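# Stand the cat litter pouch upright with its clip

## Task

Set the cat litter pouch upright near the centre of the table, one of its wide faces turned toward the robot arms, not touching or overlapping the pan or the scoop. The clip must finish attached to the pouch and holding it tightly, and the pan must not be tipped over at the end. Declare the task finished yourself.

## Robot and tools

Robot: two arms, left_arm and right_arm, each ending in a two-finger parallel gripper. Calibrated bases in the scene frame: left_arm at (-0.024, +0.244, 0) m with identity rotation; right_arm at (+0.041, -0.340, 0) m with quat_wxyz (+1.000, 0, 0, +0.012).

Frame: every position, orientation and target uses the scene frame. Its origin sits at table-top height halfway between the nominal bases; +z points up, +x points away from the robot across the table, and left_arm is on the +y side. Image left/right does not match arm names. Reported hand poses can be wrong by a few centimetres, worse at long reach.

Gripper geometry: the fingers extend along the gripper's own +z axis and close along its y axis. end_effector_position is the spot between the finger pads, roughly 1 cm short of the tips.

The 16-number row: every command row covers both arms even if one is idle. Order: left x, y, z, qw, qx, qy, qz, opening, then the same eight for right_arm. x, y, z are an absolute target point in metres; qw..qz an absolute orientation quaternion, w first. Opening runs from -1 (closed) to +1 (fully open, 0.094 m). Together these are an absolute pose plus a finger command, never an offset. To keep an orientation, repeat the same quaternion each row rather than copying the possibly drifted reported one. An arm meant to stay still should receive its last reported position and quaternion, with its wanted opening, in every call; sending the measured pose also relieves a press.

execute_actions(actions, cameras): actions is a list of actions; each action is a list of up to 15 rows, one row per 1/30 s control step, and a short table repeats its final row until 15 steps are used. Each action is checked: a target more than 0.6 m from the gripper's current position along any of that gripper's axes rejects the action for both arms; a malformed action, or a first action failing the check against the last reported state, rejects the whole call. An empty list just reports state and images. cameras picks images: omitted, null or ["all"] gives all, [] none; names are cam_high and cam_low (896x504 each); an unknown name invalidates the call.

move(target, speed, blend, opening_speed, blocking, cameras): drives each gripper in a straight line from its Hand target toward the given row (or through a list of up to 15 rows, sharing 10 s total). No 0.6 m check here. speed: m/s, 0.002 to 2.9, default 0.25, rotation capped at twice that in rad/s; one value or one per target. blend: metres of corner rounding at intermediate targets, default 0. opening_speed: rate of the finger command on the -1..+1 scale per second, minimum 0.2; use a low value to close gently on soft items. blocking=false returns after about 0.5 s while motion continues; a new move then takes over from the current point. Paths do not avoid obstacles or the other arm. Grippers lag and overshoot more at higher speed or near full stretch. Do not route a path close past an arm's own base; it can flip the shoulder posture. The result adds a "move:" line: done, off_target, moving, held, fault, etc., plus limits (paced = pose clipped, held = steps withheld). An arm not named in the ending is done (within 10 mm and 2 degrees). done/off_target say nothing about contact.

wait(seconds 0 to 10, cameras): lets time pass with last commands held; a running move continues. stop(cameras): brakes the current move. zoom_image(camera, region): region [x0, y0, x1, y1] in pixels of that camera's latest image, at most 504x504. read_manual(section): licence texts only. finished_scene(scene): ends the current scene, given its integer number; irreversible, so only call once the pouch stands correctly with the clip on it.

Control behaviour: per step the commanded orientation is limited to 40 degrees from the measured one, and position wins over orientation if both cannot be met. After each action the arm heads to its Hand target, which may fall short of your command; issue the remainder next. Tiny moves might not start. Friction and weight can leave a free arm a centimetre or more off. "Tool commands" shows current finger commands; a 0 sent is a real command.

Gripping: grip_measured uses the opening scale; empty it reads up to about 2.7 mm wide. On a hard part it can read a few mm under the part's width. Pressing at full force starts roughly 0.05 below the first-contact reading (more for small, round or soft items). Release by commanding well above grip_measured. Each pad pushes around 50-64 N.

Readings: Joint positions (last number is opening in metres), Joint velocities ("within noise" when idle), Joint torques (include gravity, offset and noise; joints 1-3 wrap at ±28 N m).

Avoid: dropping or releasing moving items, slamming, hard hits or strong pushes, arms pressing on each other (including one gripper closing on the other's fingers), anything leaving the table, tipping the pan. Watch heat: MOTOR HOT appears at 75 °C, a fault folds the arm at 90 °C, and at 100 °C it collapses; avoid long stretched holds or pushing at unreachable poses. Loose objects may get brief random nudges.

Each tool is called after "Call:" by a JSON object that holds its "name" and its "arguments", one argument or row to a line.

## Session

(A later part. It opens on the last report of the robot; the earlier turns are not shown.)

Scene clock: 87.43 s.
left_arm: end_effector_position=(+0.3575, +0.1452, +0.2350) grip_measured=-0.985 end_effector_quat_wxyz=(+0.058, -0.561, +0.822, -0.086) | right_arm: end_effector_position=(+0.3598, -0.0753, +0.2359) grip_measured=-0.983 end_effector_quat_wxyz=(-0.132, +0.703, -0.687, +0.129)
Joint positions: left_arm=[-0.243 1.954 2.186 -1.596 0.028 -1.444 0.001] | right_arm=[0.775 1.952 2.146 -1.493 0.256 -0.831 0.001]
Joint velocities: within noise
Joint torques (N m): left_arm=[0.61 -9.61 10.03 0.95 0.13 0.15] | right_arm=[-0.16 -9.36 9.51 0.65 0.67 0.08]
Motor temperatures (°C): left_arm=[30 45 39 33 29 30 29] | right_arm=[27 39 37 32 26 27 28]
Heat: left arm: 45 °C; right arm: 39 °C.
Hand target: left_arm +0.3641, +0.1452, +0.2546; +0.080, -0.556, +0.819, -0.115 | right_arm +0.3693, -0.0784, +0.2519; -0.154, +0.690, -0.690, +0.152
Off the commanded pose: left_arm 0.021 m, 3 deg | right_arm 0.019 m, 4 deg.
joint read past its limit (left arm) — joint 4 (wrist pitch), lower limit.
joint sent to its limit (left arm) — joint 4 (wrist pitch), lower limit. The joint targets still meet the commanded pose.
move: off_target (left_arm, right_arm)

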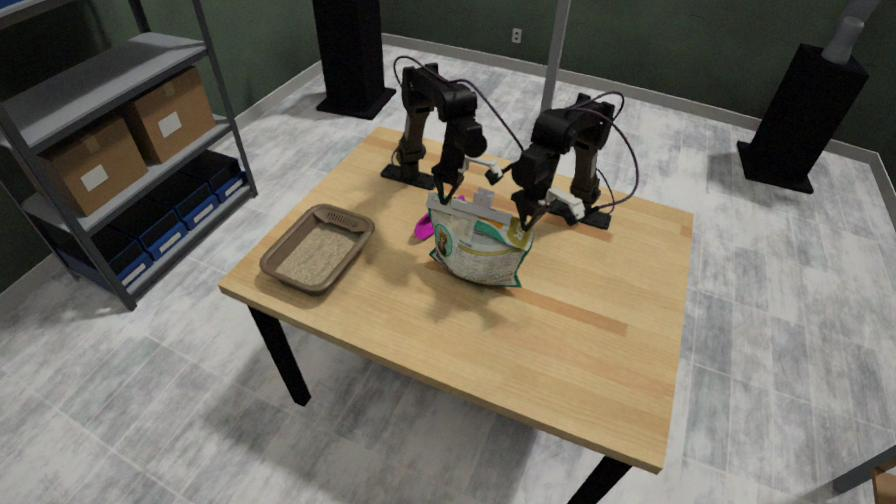

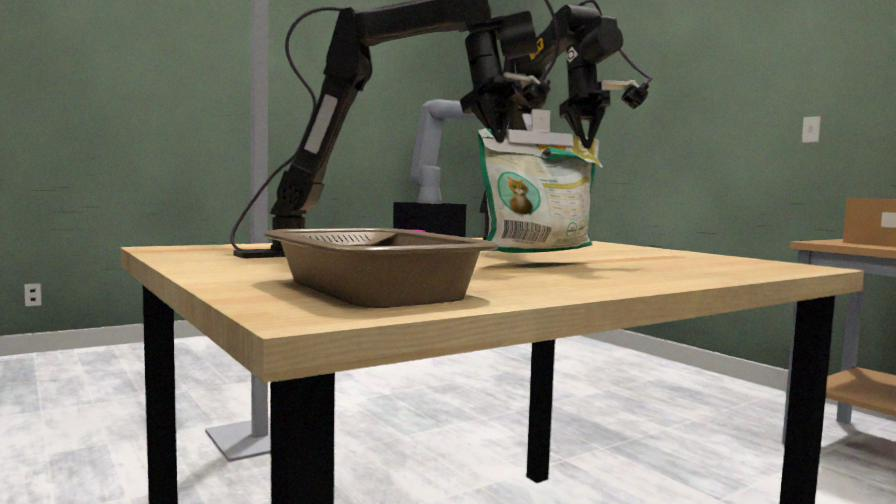

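Call:
{"name": "move", "arguments": {
  "target": [
    [0.320, 0.145, 0.257, 0.1691, -0.5356, 0.7896, -0.2496, -1.0, 0.322, -0.078, 0.254, 0.2126, -0.6744, 0.6744, -0.2126, -1.0],
    [0.275, 0.145, 0.257, 0.1691, -0.5356, 0.7896, -0.2496, -1.0, 0.277, -0.078, 0.254, 0.2126, -0.6744, 0.6744, -0.2126, -1.0]
  ],
  "speed": 0.06,
  "blend": 0.02
}}

Call:
{"name": "zoom_image", "arguments": {
  "camera": "cam_high",
  "region": [400, 130, 560, 310]
}}

Call:
{"name": "zoom_image", "arguments": {
  "camera": "cam_low",
  "region": [440, 90, 660, 290]
}}

Scene clock: 91.87 s.
left_arm: end_effector_position=(+0.2698, +0.1503, +0.2323) grip_measured=-0.986 end_effector_quat_wxyz=(+0.140, -0.549, +0.798, -0.205) | right_arm: end_effector_position=(+0.2699, -0.0655, +0.2344) grip_measured=-0.983 end_effector_quat_wxyz=(-0.184, +0.694, -0.672, +0.183)
Joint positions: left_arm=[-0.29 1.299 1.37 -1.142 0.039 -1.504 0.001] | right_arm=[1.07 1.674 1.736 -1.365 0.457 -0.571 0.001]
Joint velocities: within noise
Joint torques (N m): left_arm=[-0.51 -7.56 7.82 1.79 0.11 -0.02] | right_arm=[-0.29 -10.73 5.53 0.68 1.1 0.09]
Motor temperatures (°C): left_arm=[30 44 39 33 29 30 29] | right_arm=[27 41 37 32 27 27 28]
Heat: left arm: 44 °C; right arm: 41 °C.
Hand target: left_arm +0.2739, +0.1455, +0.2572; +0.169, -0.535, +0.789, -0.249 | right_arm +0.2765, -0.0780, +0.2537; -0.212, +0.674, -0.675, +0.211
Off the commanded pose: left_arm 0.026 m, 6 deg | right_arm 0.024 m, 5 deg.
move: off_target (left_arm, right_arm)

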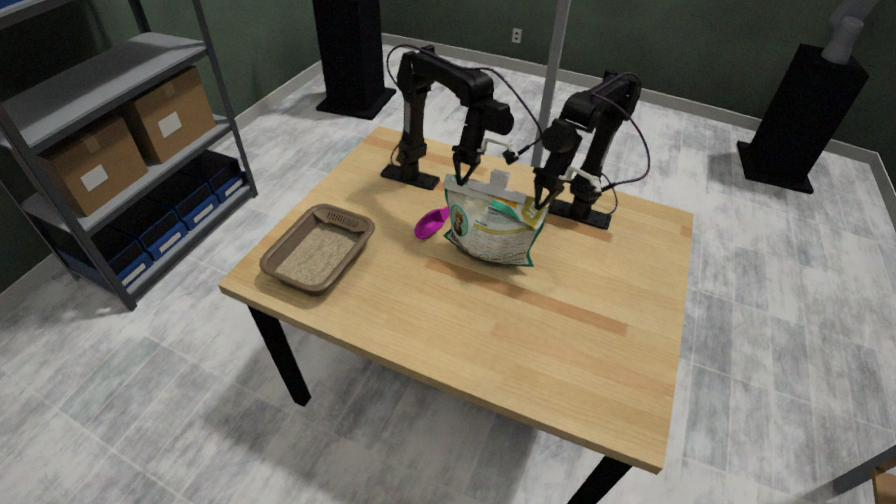

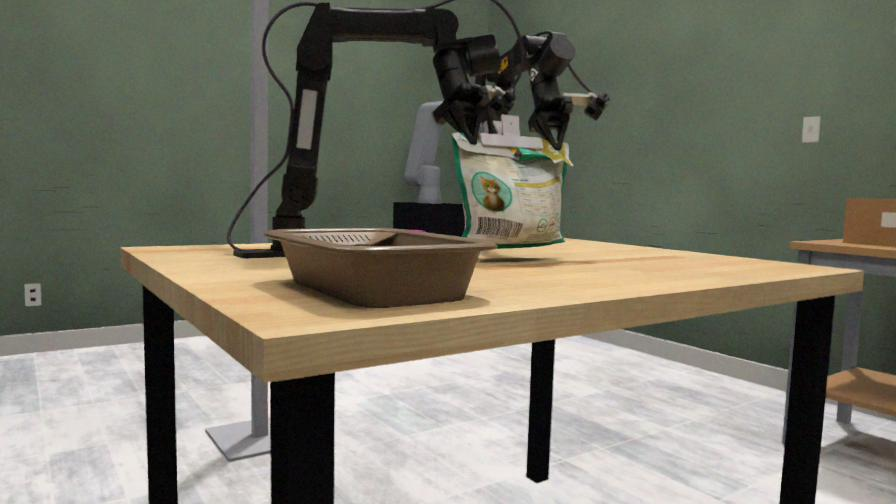

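Scaled by 2.800.

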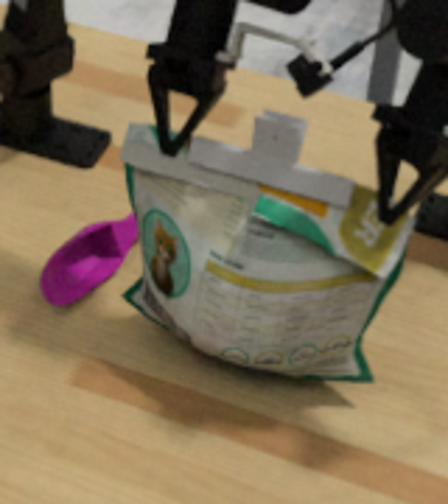

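Scaled by 2.291.

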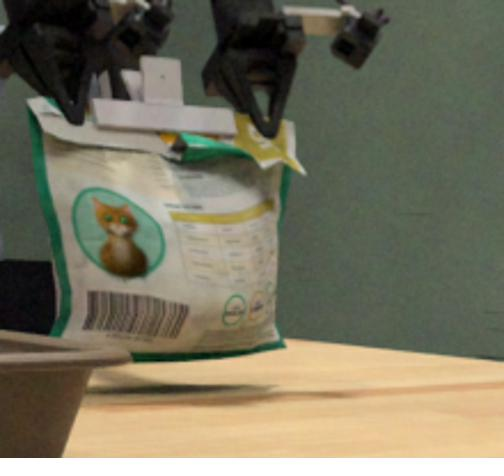

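Call:
{"name": "move", "arguments": {
  "target": [
    [0.265, 0.140, 0.230, 0.1691, -0.5356, 0.7896, -0.2496, -1.0, 0.267, -0.086, 0.227, 0.2126, -0.6744, 0.6744, -0.2126, -1.0]
  ],
  "speed": 0.04
}}

Call:
{"name": "zoom_image", "arguments": {
  "camera": "cam_low",
  "region": [430, 90, 650, 290]
}}

Scene clock: 93.37 s.
left_arm: end_effector_position=(+0.2549, +0.1432, +0.2058) grip_measured=-0.986 end_effector_quat_wxyz=(+0.132, -0.547, +0.801, -0.205) | right_arm: end_effector_position=(+0.2584, -0.0736, +0.2100) grip_measured=-0.983 end_effector_quat_wxyz=(-0.186, +0.694, -0.672, +0.182)
Joint positions: left_arm=[-0.331 1.236 1.223 -1.065 0.033 -1.537 0.001] | right_arm=[1.091 1.6 1.557 -1.265 0.461 -0.55 0.001]
Joint velocities: within noise
Joint torques (N m): left_arm=[-0.31 -6.93 7.75 1.9 -0.07 0.04] | right_arm=[-0.06 -9.77 5.24 0.59 1.14 0.16]
Motor temperatures (°C): left_arm=[30 43 39 33 29 30 29] | right_arm=[27 41 37 32 27 27 28]
Heat: left arm: 43 °C; right arm: 41 °C.
Hand target: left_arm +0.2636, +0.1404, +0.2307; +0.168, -0.536, +0.789, -0.249 | right_arm +0.2664, -0.0859, +0.2268; -0.212, +0.674, -0.675, +0.212
Off the commanded pose: left_arm 0.026 m, 7 deg | right_arm 0.023 m, 5 deg.
move: off_target (left_arm, right_arm)

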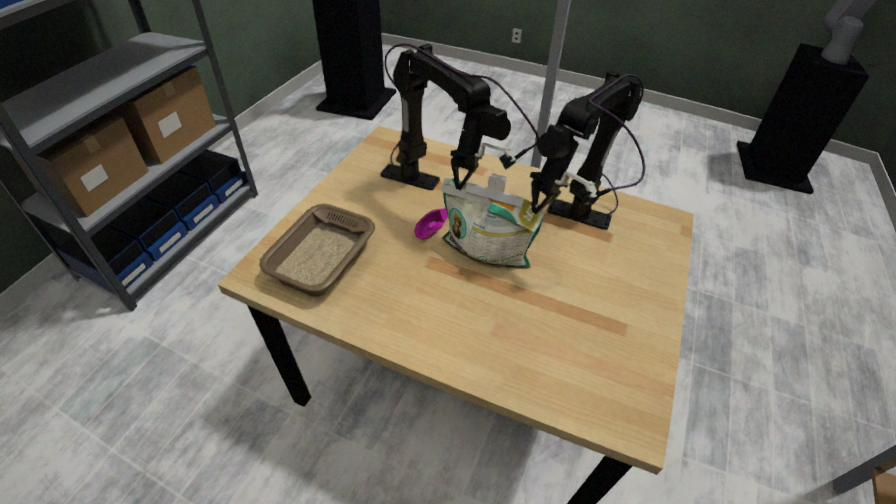

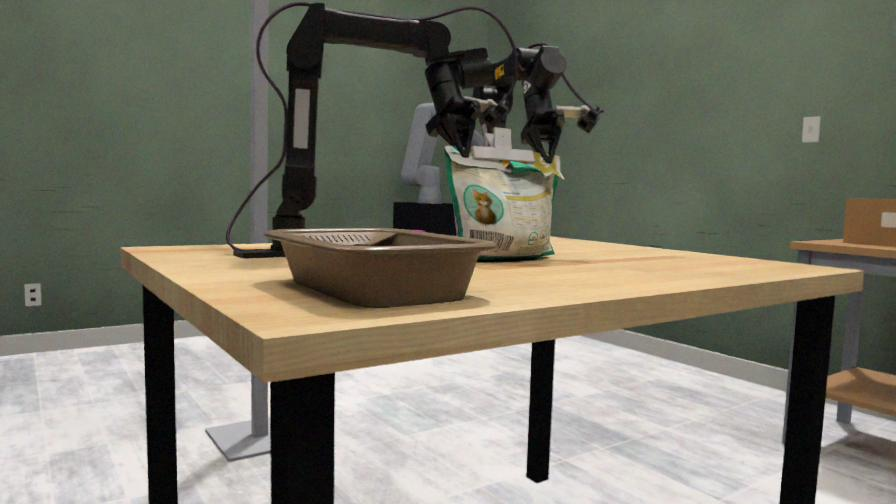

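Scaled by 2.291.

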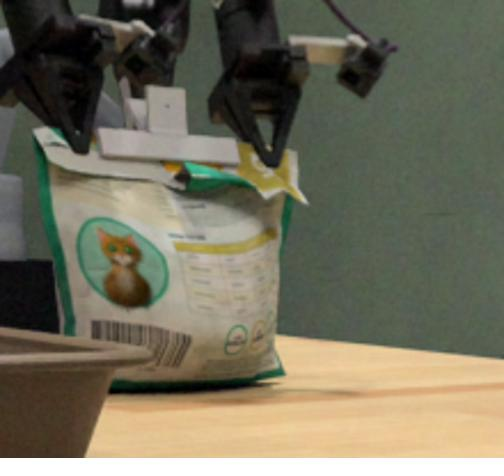

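Call:
{"name": "move", "arguments": {
  "target": [
    [0.267, 0.140, 0.208, 0.1691, -0.5356, 0.7896, -0.2496, -1.0, 0.269, -0.086, 0.205, 0.2126, -0.6744, 0.6744, -0.2126, -1.0]
  ],
  "speed": 0.03
}}

Call:
{"name": "zoom_image", "arguments": {
  "camera": "cam_low",
  "region": [430, 90, 650, 290]
}}

Call:
{"name": "zoom_image", "arguments": {
  "camera": "cam_high",
  "region": [400, 130, 560, 310]
}}

Scene clock: 94.70 s.
left_arm: end_effector_position=(+0.2624, +0.1415, +0.1952) grip_measured=-0.986 end_effector_quat_wxyz=(+0.149, -0.543, +0.795, -0.224) | right_arm: end_effector_position=(+0.2642, -0.0749, +0.1992) grip_measured=-0.983 end_effector_quat_wxyz=(-0.205, +0.684, -0.672, +0.194)
Joint positions: left_arm=[-0.331 1.21 1.138 -0.954 0.028 -1.537 0.001] | right_arm=[1.091 1.571 1.465 -1.169 0.497 -0.549 0.001]
Joint velocities: within noise
Joint torques (N m): left_arm=[-0.01 -5.5 6.78 1.79 -0.05 0.05] | right_arm=[-0.69 -8.32 4.6 0.66 0.75 -0.03]
Motor temperatures (°C): left_arm=[30 43 39 34 29 30 29] | right_arm=[27 41 36 32 27 27 28]
Heat: left arm: 43 °C; right arm: 41 °C.
Hand target: left_arm +0.2666, +0.1401, +0.2082; +0.169, -0.535, +0.789, -0.249 | right_arm +0.2688, -0.0858, +0.2049; -0.212, +0.674, -0.675, +0.212
Off the commanded pose: left_arm 0.014 m, 4 deg | right_arm 0.013 m, 3 deg.
move: off_target (left_arm, right_arm)

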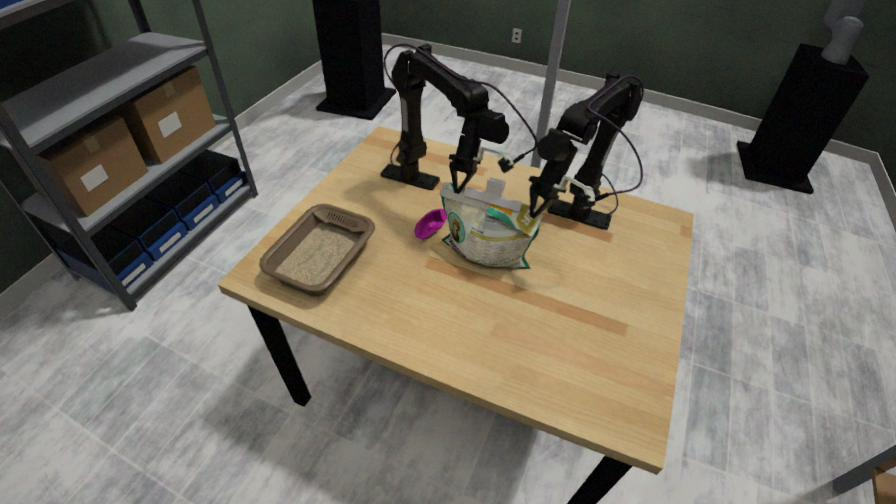

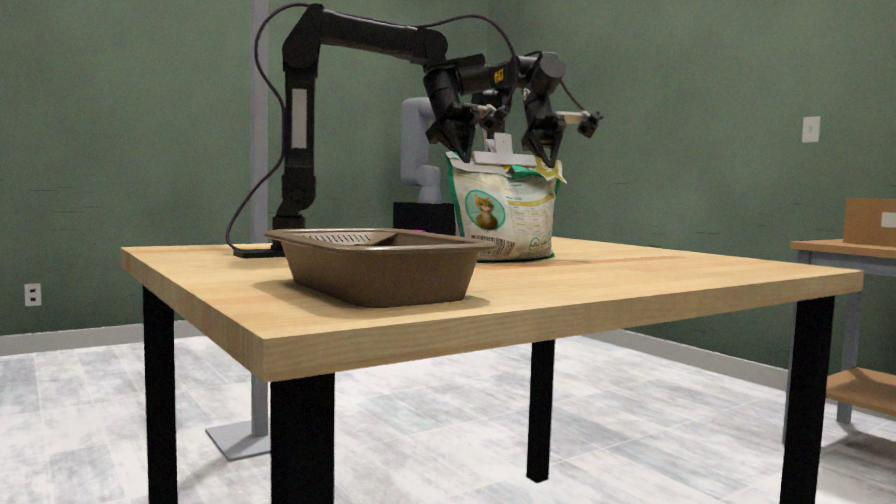

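Scaled by 2.291.

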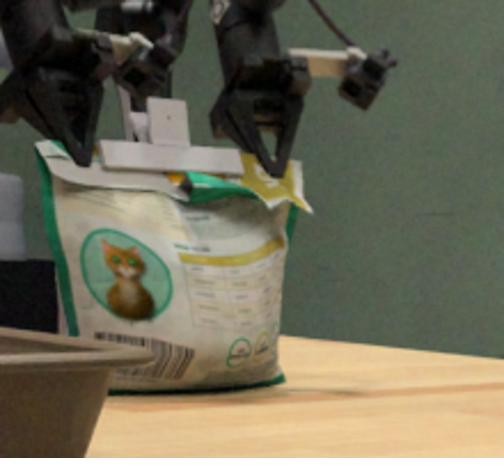

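Scaled by 2.800.

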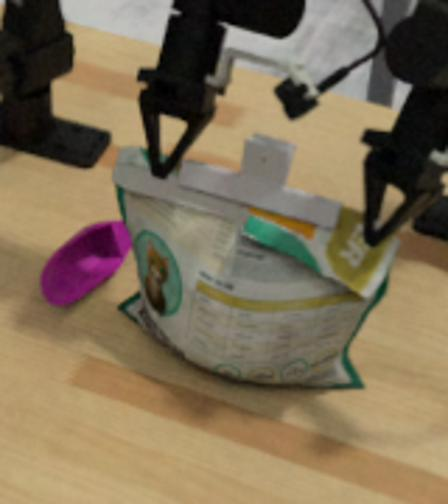

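Call:
{"name": "move", "arguments": {
  "target": [
    [0.290, 0.140, 0.196, 0.1691, -0.5356, 0.7896, -0.2496, -1.0, 0.292, -0.086, 0.193, 0.2126, -0.6744, 0.6744, -0.2126, -1.0]
  ],
  "speed": 0.03
}}

Call:
{"name": "zoom_image", "arguments": {
  "camera": "cam_low",
  "region": [430, 90, 650, 290]
}}

Call:
{"name": "zoom_image", "arguments": {
  "camera": "cam_high",
  "region": [400, 130, 560, 310]
}}

Scene clock: 96.30 s.
left_arm: end_effector_position=(+0.2833, +0.1413, +0.1922) grip_measured=-0.986 end_effector_quat_wxyz=(+0.161, -0.542, +0.790, -0.237) | right_arm: end_effector_position=(+0.2866, -0.0753, +0.1971) grip_measured=-0.983 end_effector_quat_wxyz=(-0.221, +0.681, -0.670, +0.196)
Joint positions: left_arm=[-0.306 1.253 1.134 -0.872 0.036 -1.519 0.001] | right_arm=[1.03 1.571 1.439 -1.077 0.49 -0.625 0.001]
Joint velocities: within noise
Joint torques (N m): left_arm=[0.77 -3.44 7.12 1.75 0.19 0.15] | right_arm=[-1.89 -6.83 4.72 0.79 0.53 -0.07]
Motor temperatures (°C): left_arm=[30 42 39 34 29 30 29] | right_arm=[27 41 36 32 27 27 29]
Heat: left arm: 42 °C; right arm: 41 °C.
Hand target: left_arm +0.2898, +0.1401, +0.1962; +0.169, -0.535, +0.789, -0.249 | right_arm +0.2917, -0.0858, +0.1932; -0.213, +0.675, -0.674, +0.212
Off the commanded pose: left_arm 0.008 m, 2 deg | right_arm 0.013 m, 2 deg.
move: off_target (right_arm)

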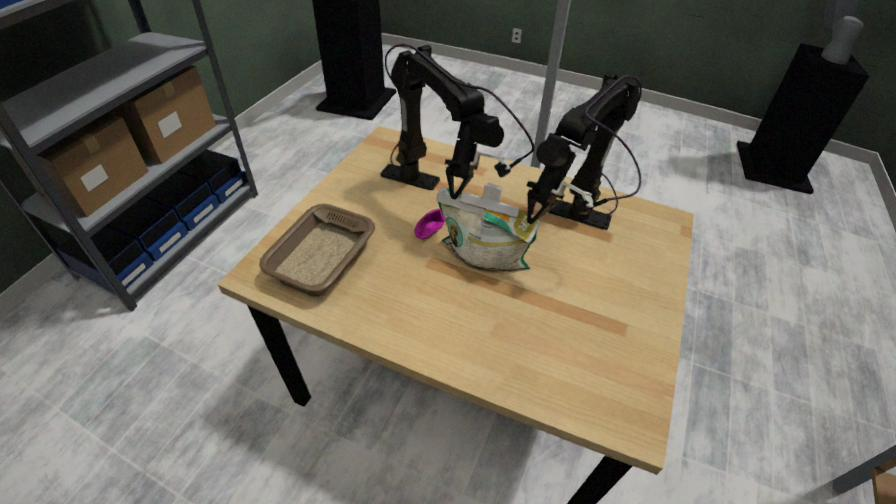

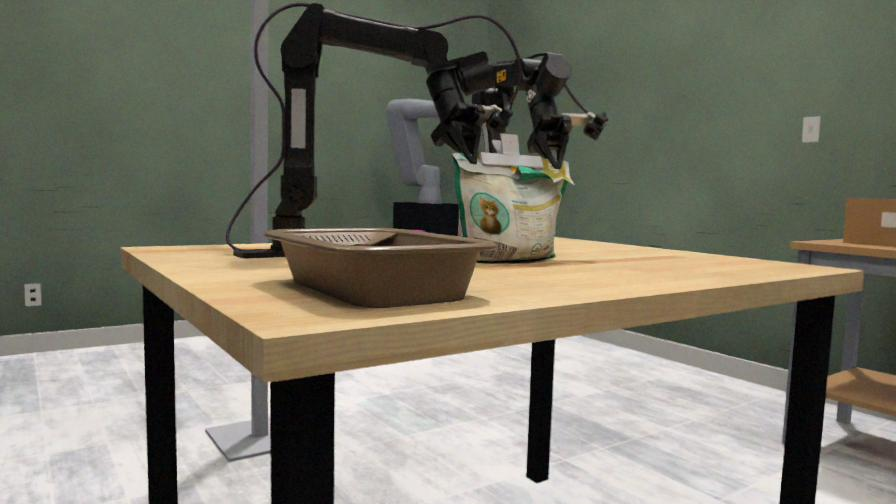

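Scaled by 2.291.

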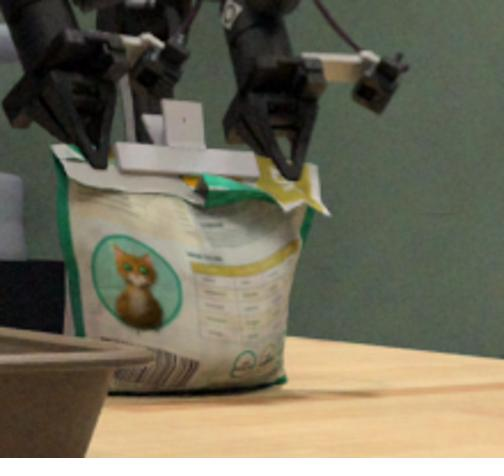

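Scaled by 2.800.

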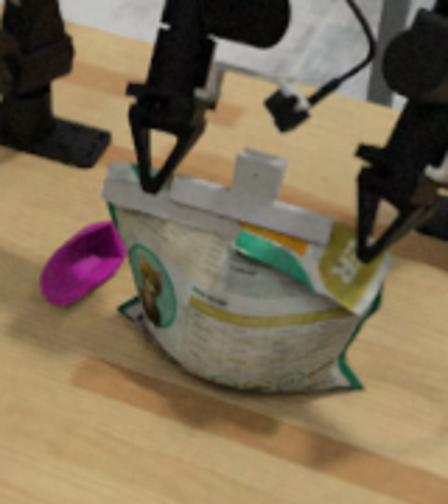

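Call:
{"name": "move", "arguments": {
  "target": [
    [0.293, 0.140, 0.188, 0.1691, -0.5356, 0.7896, -0.2496, -1.0, 0.293, -0.084, 0.184, 0.2126, -0.6744, 0.6744, -0.2126, -1.0]
  ],
  "speed": 0.03
}}

Call:
{"name": "zoom_image", "arguments": {
  "camera": "cam_low",
  "region": [430, 90, 650, 290]
}}

Call:
{"name": "zoom_image", "arguments": {
  "camera": "cam_high",
  "region": [400, 130, 560, 310]
}}

Scene clock: 97.43 s.
left_arm: end_effector_position=(+0.2892, +0.1409, +0.1892) grip_measured=-0.986 end_effector_quat_wxyz=(+0.167, -0.541, +0.788, -0.243) | right_arm: end_effector_position=(+0.2900, -0.0754, +0.1921) grip_measured=-0.983 end_effector_quat_wxyz=(-0.225, +0.677, -0.671, +0.201)
Joint positions: left_arm=[-0.302 1.259 1.117 -0.832 0.036 -1.516 0.001] | right_arm=[1.027 1.571 1.413 -1.044 0.502 -0.625 0.001]
Joint velocities: within noise
Joint torques (N m): left_arm=[0.62 -3.26 6.56 1.79 0.16 0.15] | right_arm=[-1.13 -6.27 4.62 0.81 0.42 -0.02]
Motor temperatures (°C): left_arm=[30 41 39 34 29 30 29] | right_arm=[27 41 36 32 27 27 29]
Heat: left arm: 41 °C; right arm: 41 °C.
Hand target: left_arm +0.2929, +0.1400, +0.1881; +0.169, -0.535, +0.789, -0.249 | right_arm +0.2928, -0.0840, +0.1842; -0.212, +0.674, -0.674, +0.213
Off the commanded pose: left_arm 0.004 m, 1 deg | right_arm 0.012 m, 2 deg.
move: off_target (right_arm)

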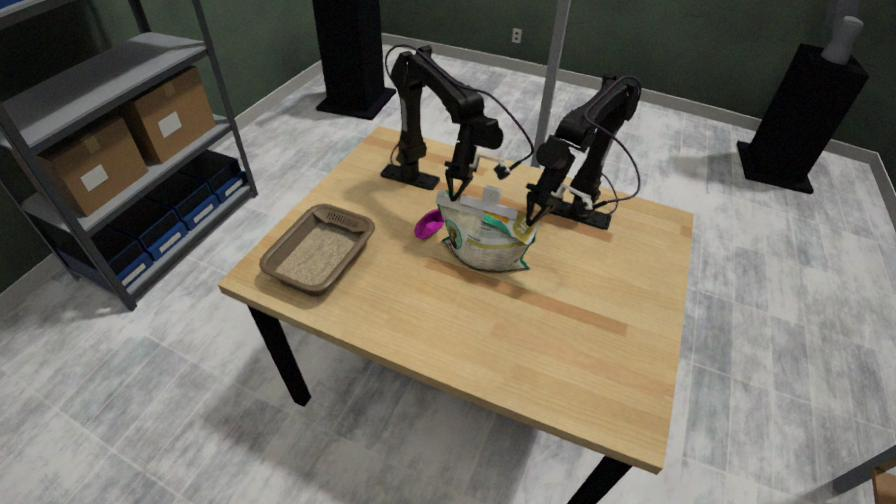

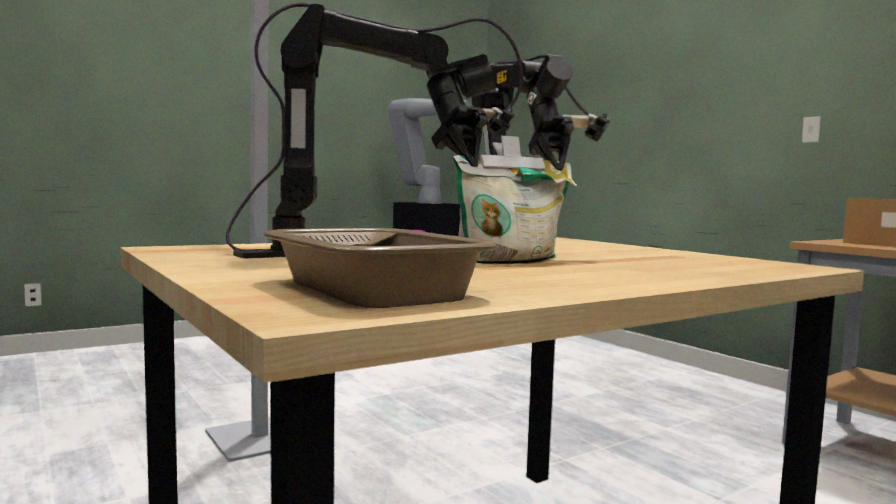

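Scaled by 2.291.

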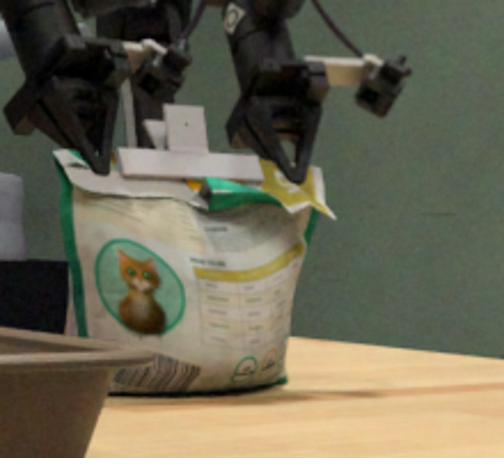

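Scaled by 2.800.

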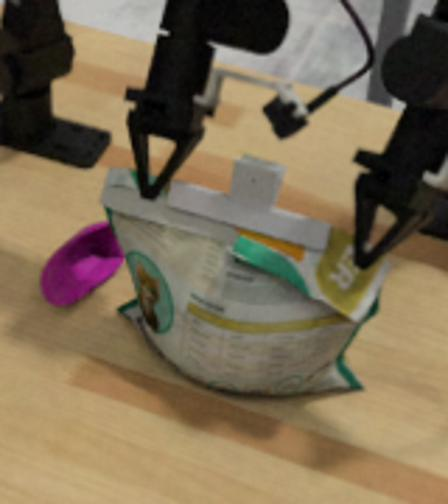

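Call:
{"name": "move", "arguments": {
  "target": [
    [0.293, 0.140, 0.188, 0.1691, -0.5356, 0.7896, -0.2496, 0.0, 0.293, -0.078, 0.188, 0.2126, -0.6744, 0.6744, -0.2126, 0.0]
  ],
  "speed": 0.03,
  "opening_speed": 0.5
}}

Call:
{"name": "zoom_image", "arguments": {
  "camera": "cam_low",
  "region": [430, 90, 650, 290]
}}

Call:
{"name": "zoom_image", "arguments": {
  "camera": "cam_high",
  "region": [400, 130, 560, 310]
}}

Scene clock: 99.80 s.
left_arm: end_effector_position=(+0.2922, +0.1377, +0.1919) grip_measured=-0.002 end_effector_quat_wxyz=(+0.169, -0.536, +0.788, -0.253) | right_arm: end_effector_position=(+0.2908, -0.0777, +0.1876) grip_measured=-0.002 end_effector_quat_wxyz=(-0.215, +0.679, -0.671, +0.208)
Joint positions: left_arm=[-0.302 1.259 1.117 -0.812 0.049 -1.511 0.047] | right_arm=[1.025 1.585 1.413 -1.053 0.511 -0.625 0.047]
Joint velocities: within noise
Joint torques (N m): left_arm=[0.53 -3.25 6.52 1.53 -0.01 0.12] | right_arm=[-0.28 -5.67 7.61 0.72 0.36 0.08]
Motor temperatures (°C): left_arm=[30 40 39 34 29 30 29] | right_arm=[27 41 36 32 27 27 28]
Heat: left arm: 40 °C; right arm: 41 °C.
Hand target: left_arm +0.2929, +0.1400, +0.1879; +0.169, -0.535, +0.789, -0.249 | right_arm +0.2930, -0.0780, +0.1880; -0.213, +0.674, -0.674, +0.213
Off the commanded pose: left_arm 0.005 m, 0 deg | right_arm 0.002 m, 1 deg.
move: done

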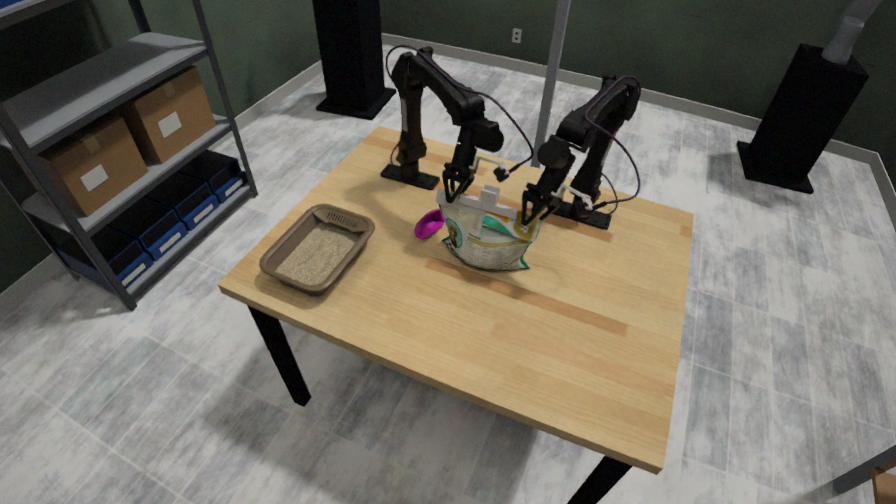

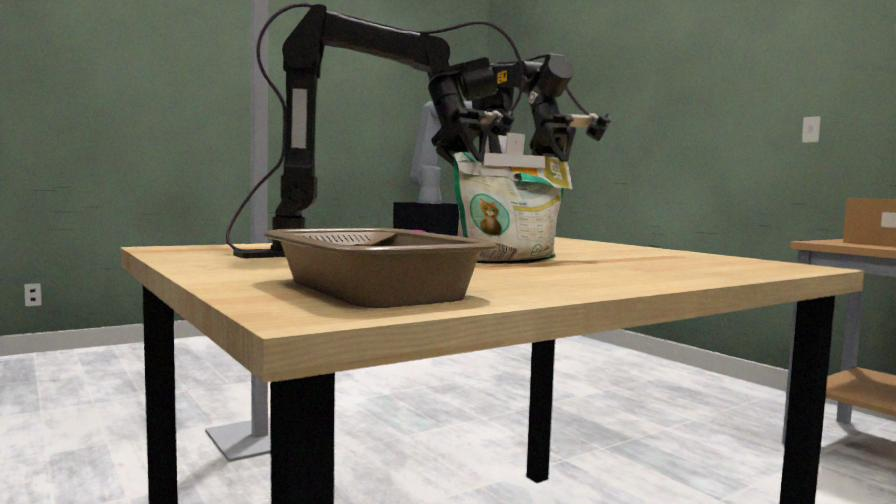

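Scaled by 2.291.

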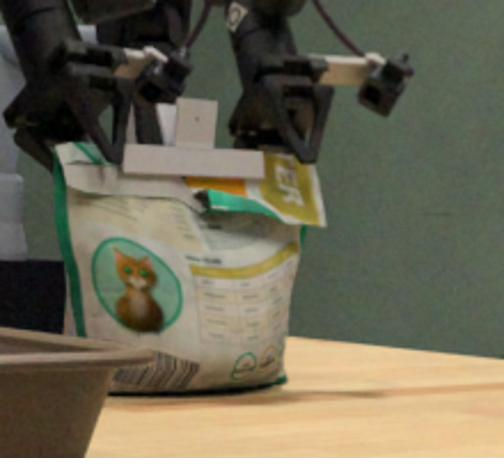

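Scaled by 2.800.

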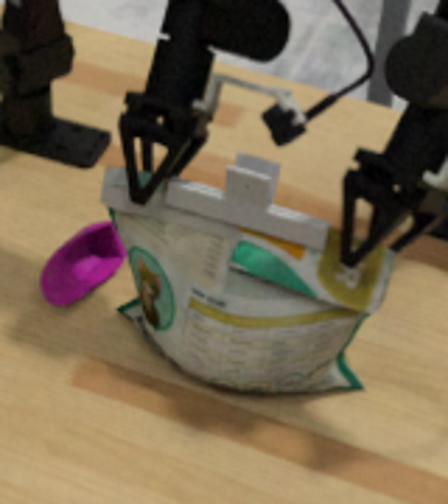

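Call:
{"name": "move", "arguments": {
  "target": [
    [0.293, 0.140, 0.190, 0.1691, -0.5356, 0.7896, -0.2496, 0.2, 0.293, -0.079, 0.189, 0.2126, -0.6744, 0.6744, -0.2126, 0.2],
    [0.271, 0.149, 0.224, 0.1691, -0.5356, 0.7896, -0.2496, 0.2, 0.270, -0.079, 0.222, 0.2126, -0.6744, 0.6744, -0.2126, 0.2],
    [0.24, 0.165, 0.29, 0.1691, -0.5356, 0.7896, -0.2496, 0.2, 0.236, -0.09, 0.29, 0.2126, -0.6744, 0.6744, -0.2126, 0.2]
  ],
  "speed": [0.03, 0.04, 0.1]
}}

Call:
{"name": "zoom_image", "arguments": {
  "camera": "cam_low",
  "region": [430, 90, 650, 290]
}}

Call:
{"name": "zoom_image", "arguments": {
  "camera": "cam_high",
  "region": [400, 130, 560, 310]
}}

Scene clock: 103.27 s.
left_arm: end_effector_position=(+0.2432, +0.1627, +0.2821) grip_measured=+0.198 end_effector_quat_wxyz=(+0.164, -0.538, +0.789, -0.246) | right_arm: end_effector_position=(+0.2364, -0.0901, +0.2821) grip_measured=+0.198 end_effector_quat_wxyz=(-0.211, +0.681, -0.669, +0.209)
Joint positions: left_arm=[-0.251 1.185 1.46 -1.25 0.075 -1.472 0.056] | right_arm=[1.18 1.585 1.815 -1.551 0.555 -0.456 0.056]
Joint velocities: within noise
Joint torques (N m): left_arm=[0.57 -2.82 8.21 1.26 0.07 0.14] | right_arm=[0.66 -6.08 7.41 0.5 0.35 0.12]
Motor temperatures (°C): left_arm=[30 39 39 34 29 30 29] | right_arm=[27 41 37 31 27 27 28]
Heat: left arm: 39 °C; right arm: 41 °C.
Hand target: left_arm +0.2399, +0.1649, +0.2899; +0.169, -0.535, +0.789, -0.250 | right_arm +0.2361, -0.0902, +0.2896; -0.221, +0.675, -0.672, +0.210
Off the commanded pose: left_arm 0.009 m, 1 deg | right_arm 0.008 m, 1 deg.
joint sent to its limit (right arm) — joint 4 (wrist pitch), lower limit. The joint targets still meet the commanded pose.
move: done

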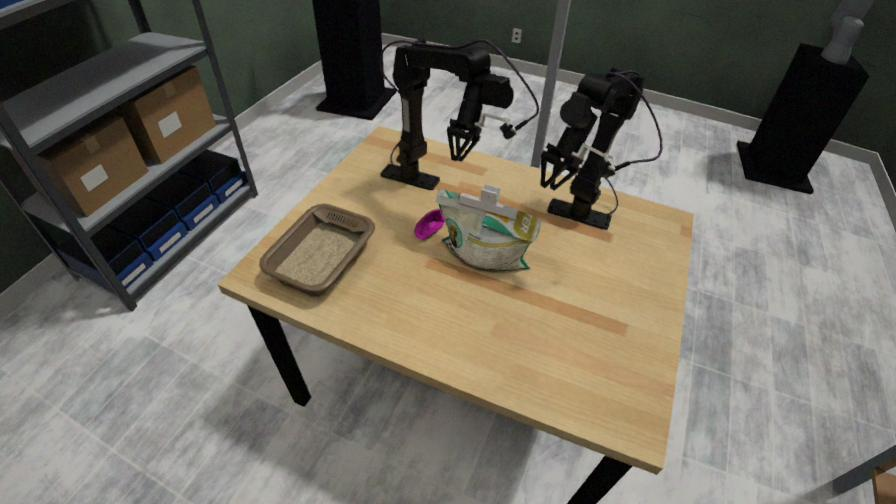

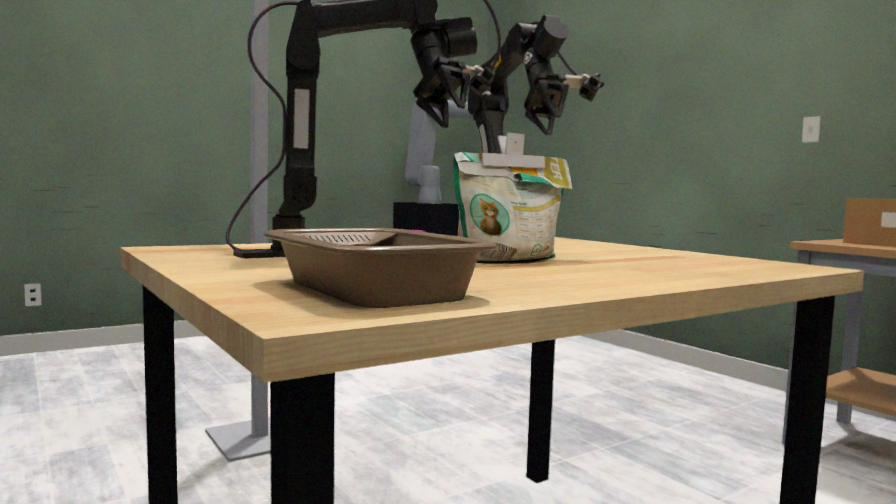

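Scaled by 2.291.

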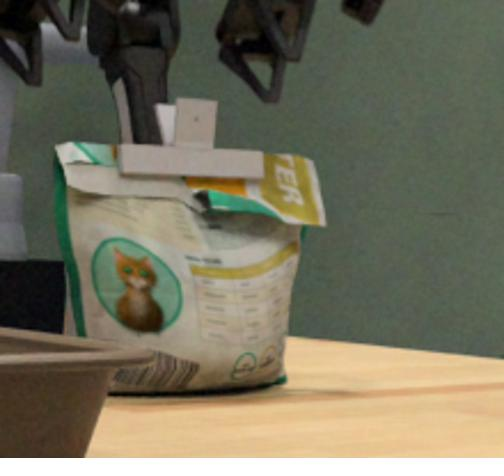

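Scaled by 2.800.

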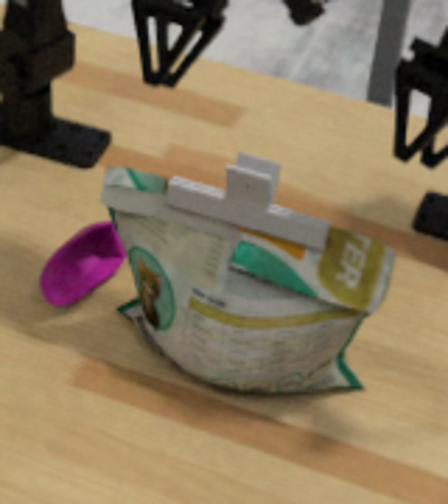

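Call:
{"name": "finished_scene", "arguments": {
  "scene": 1
}}

The scene is finished: the task was done.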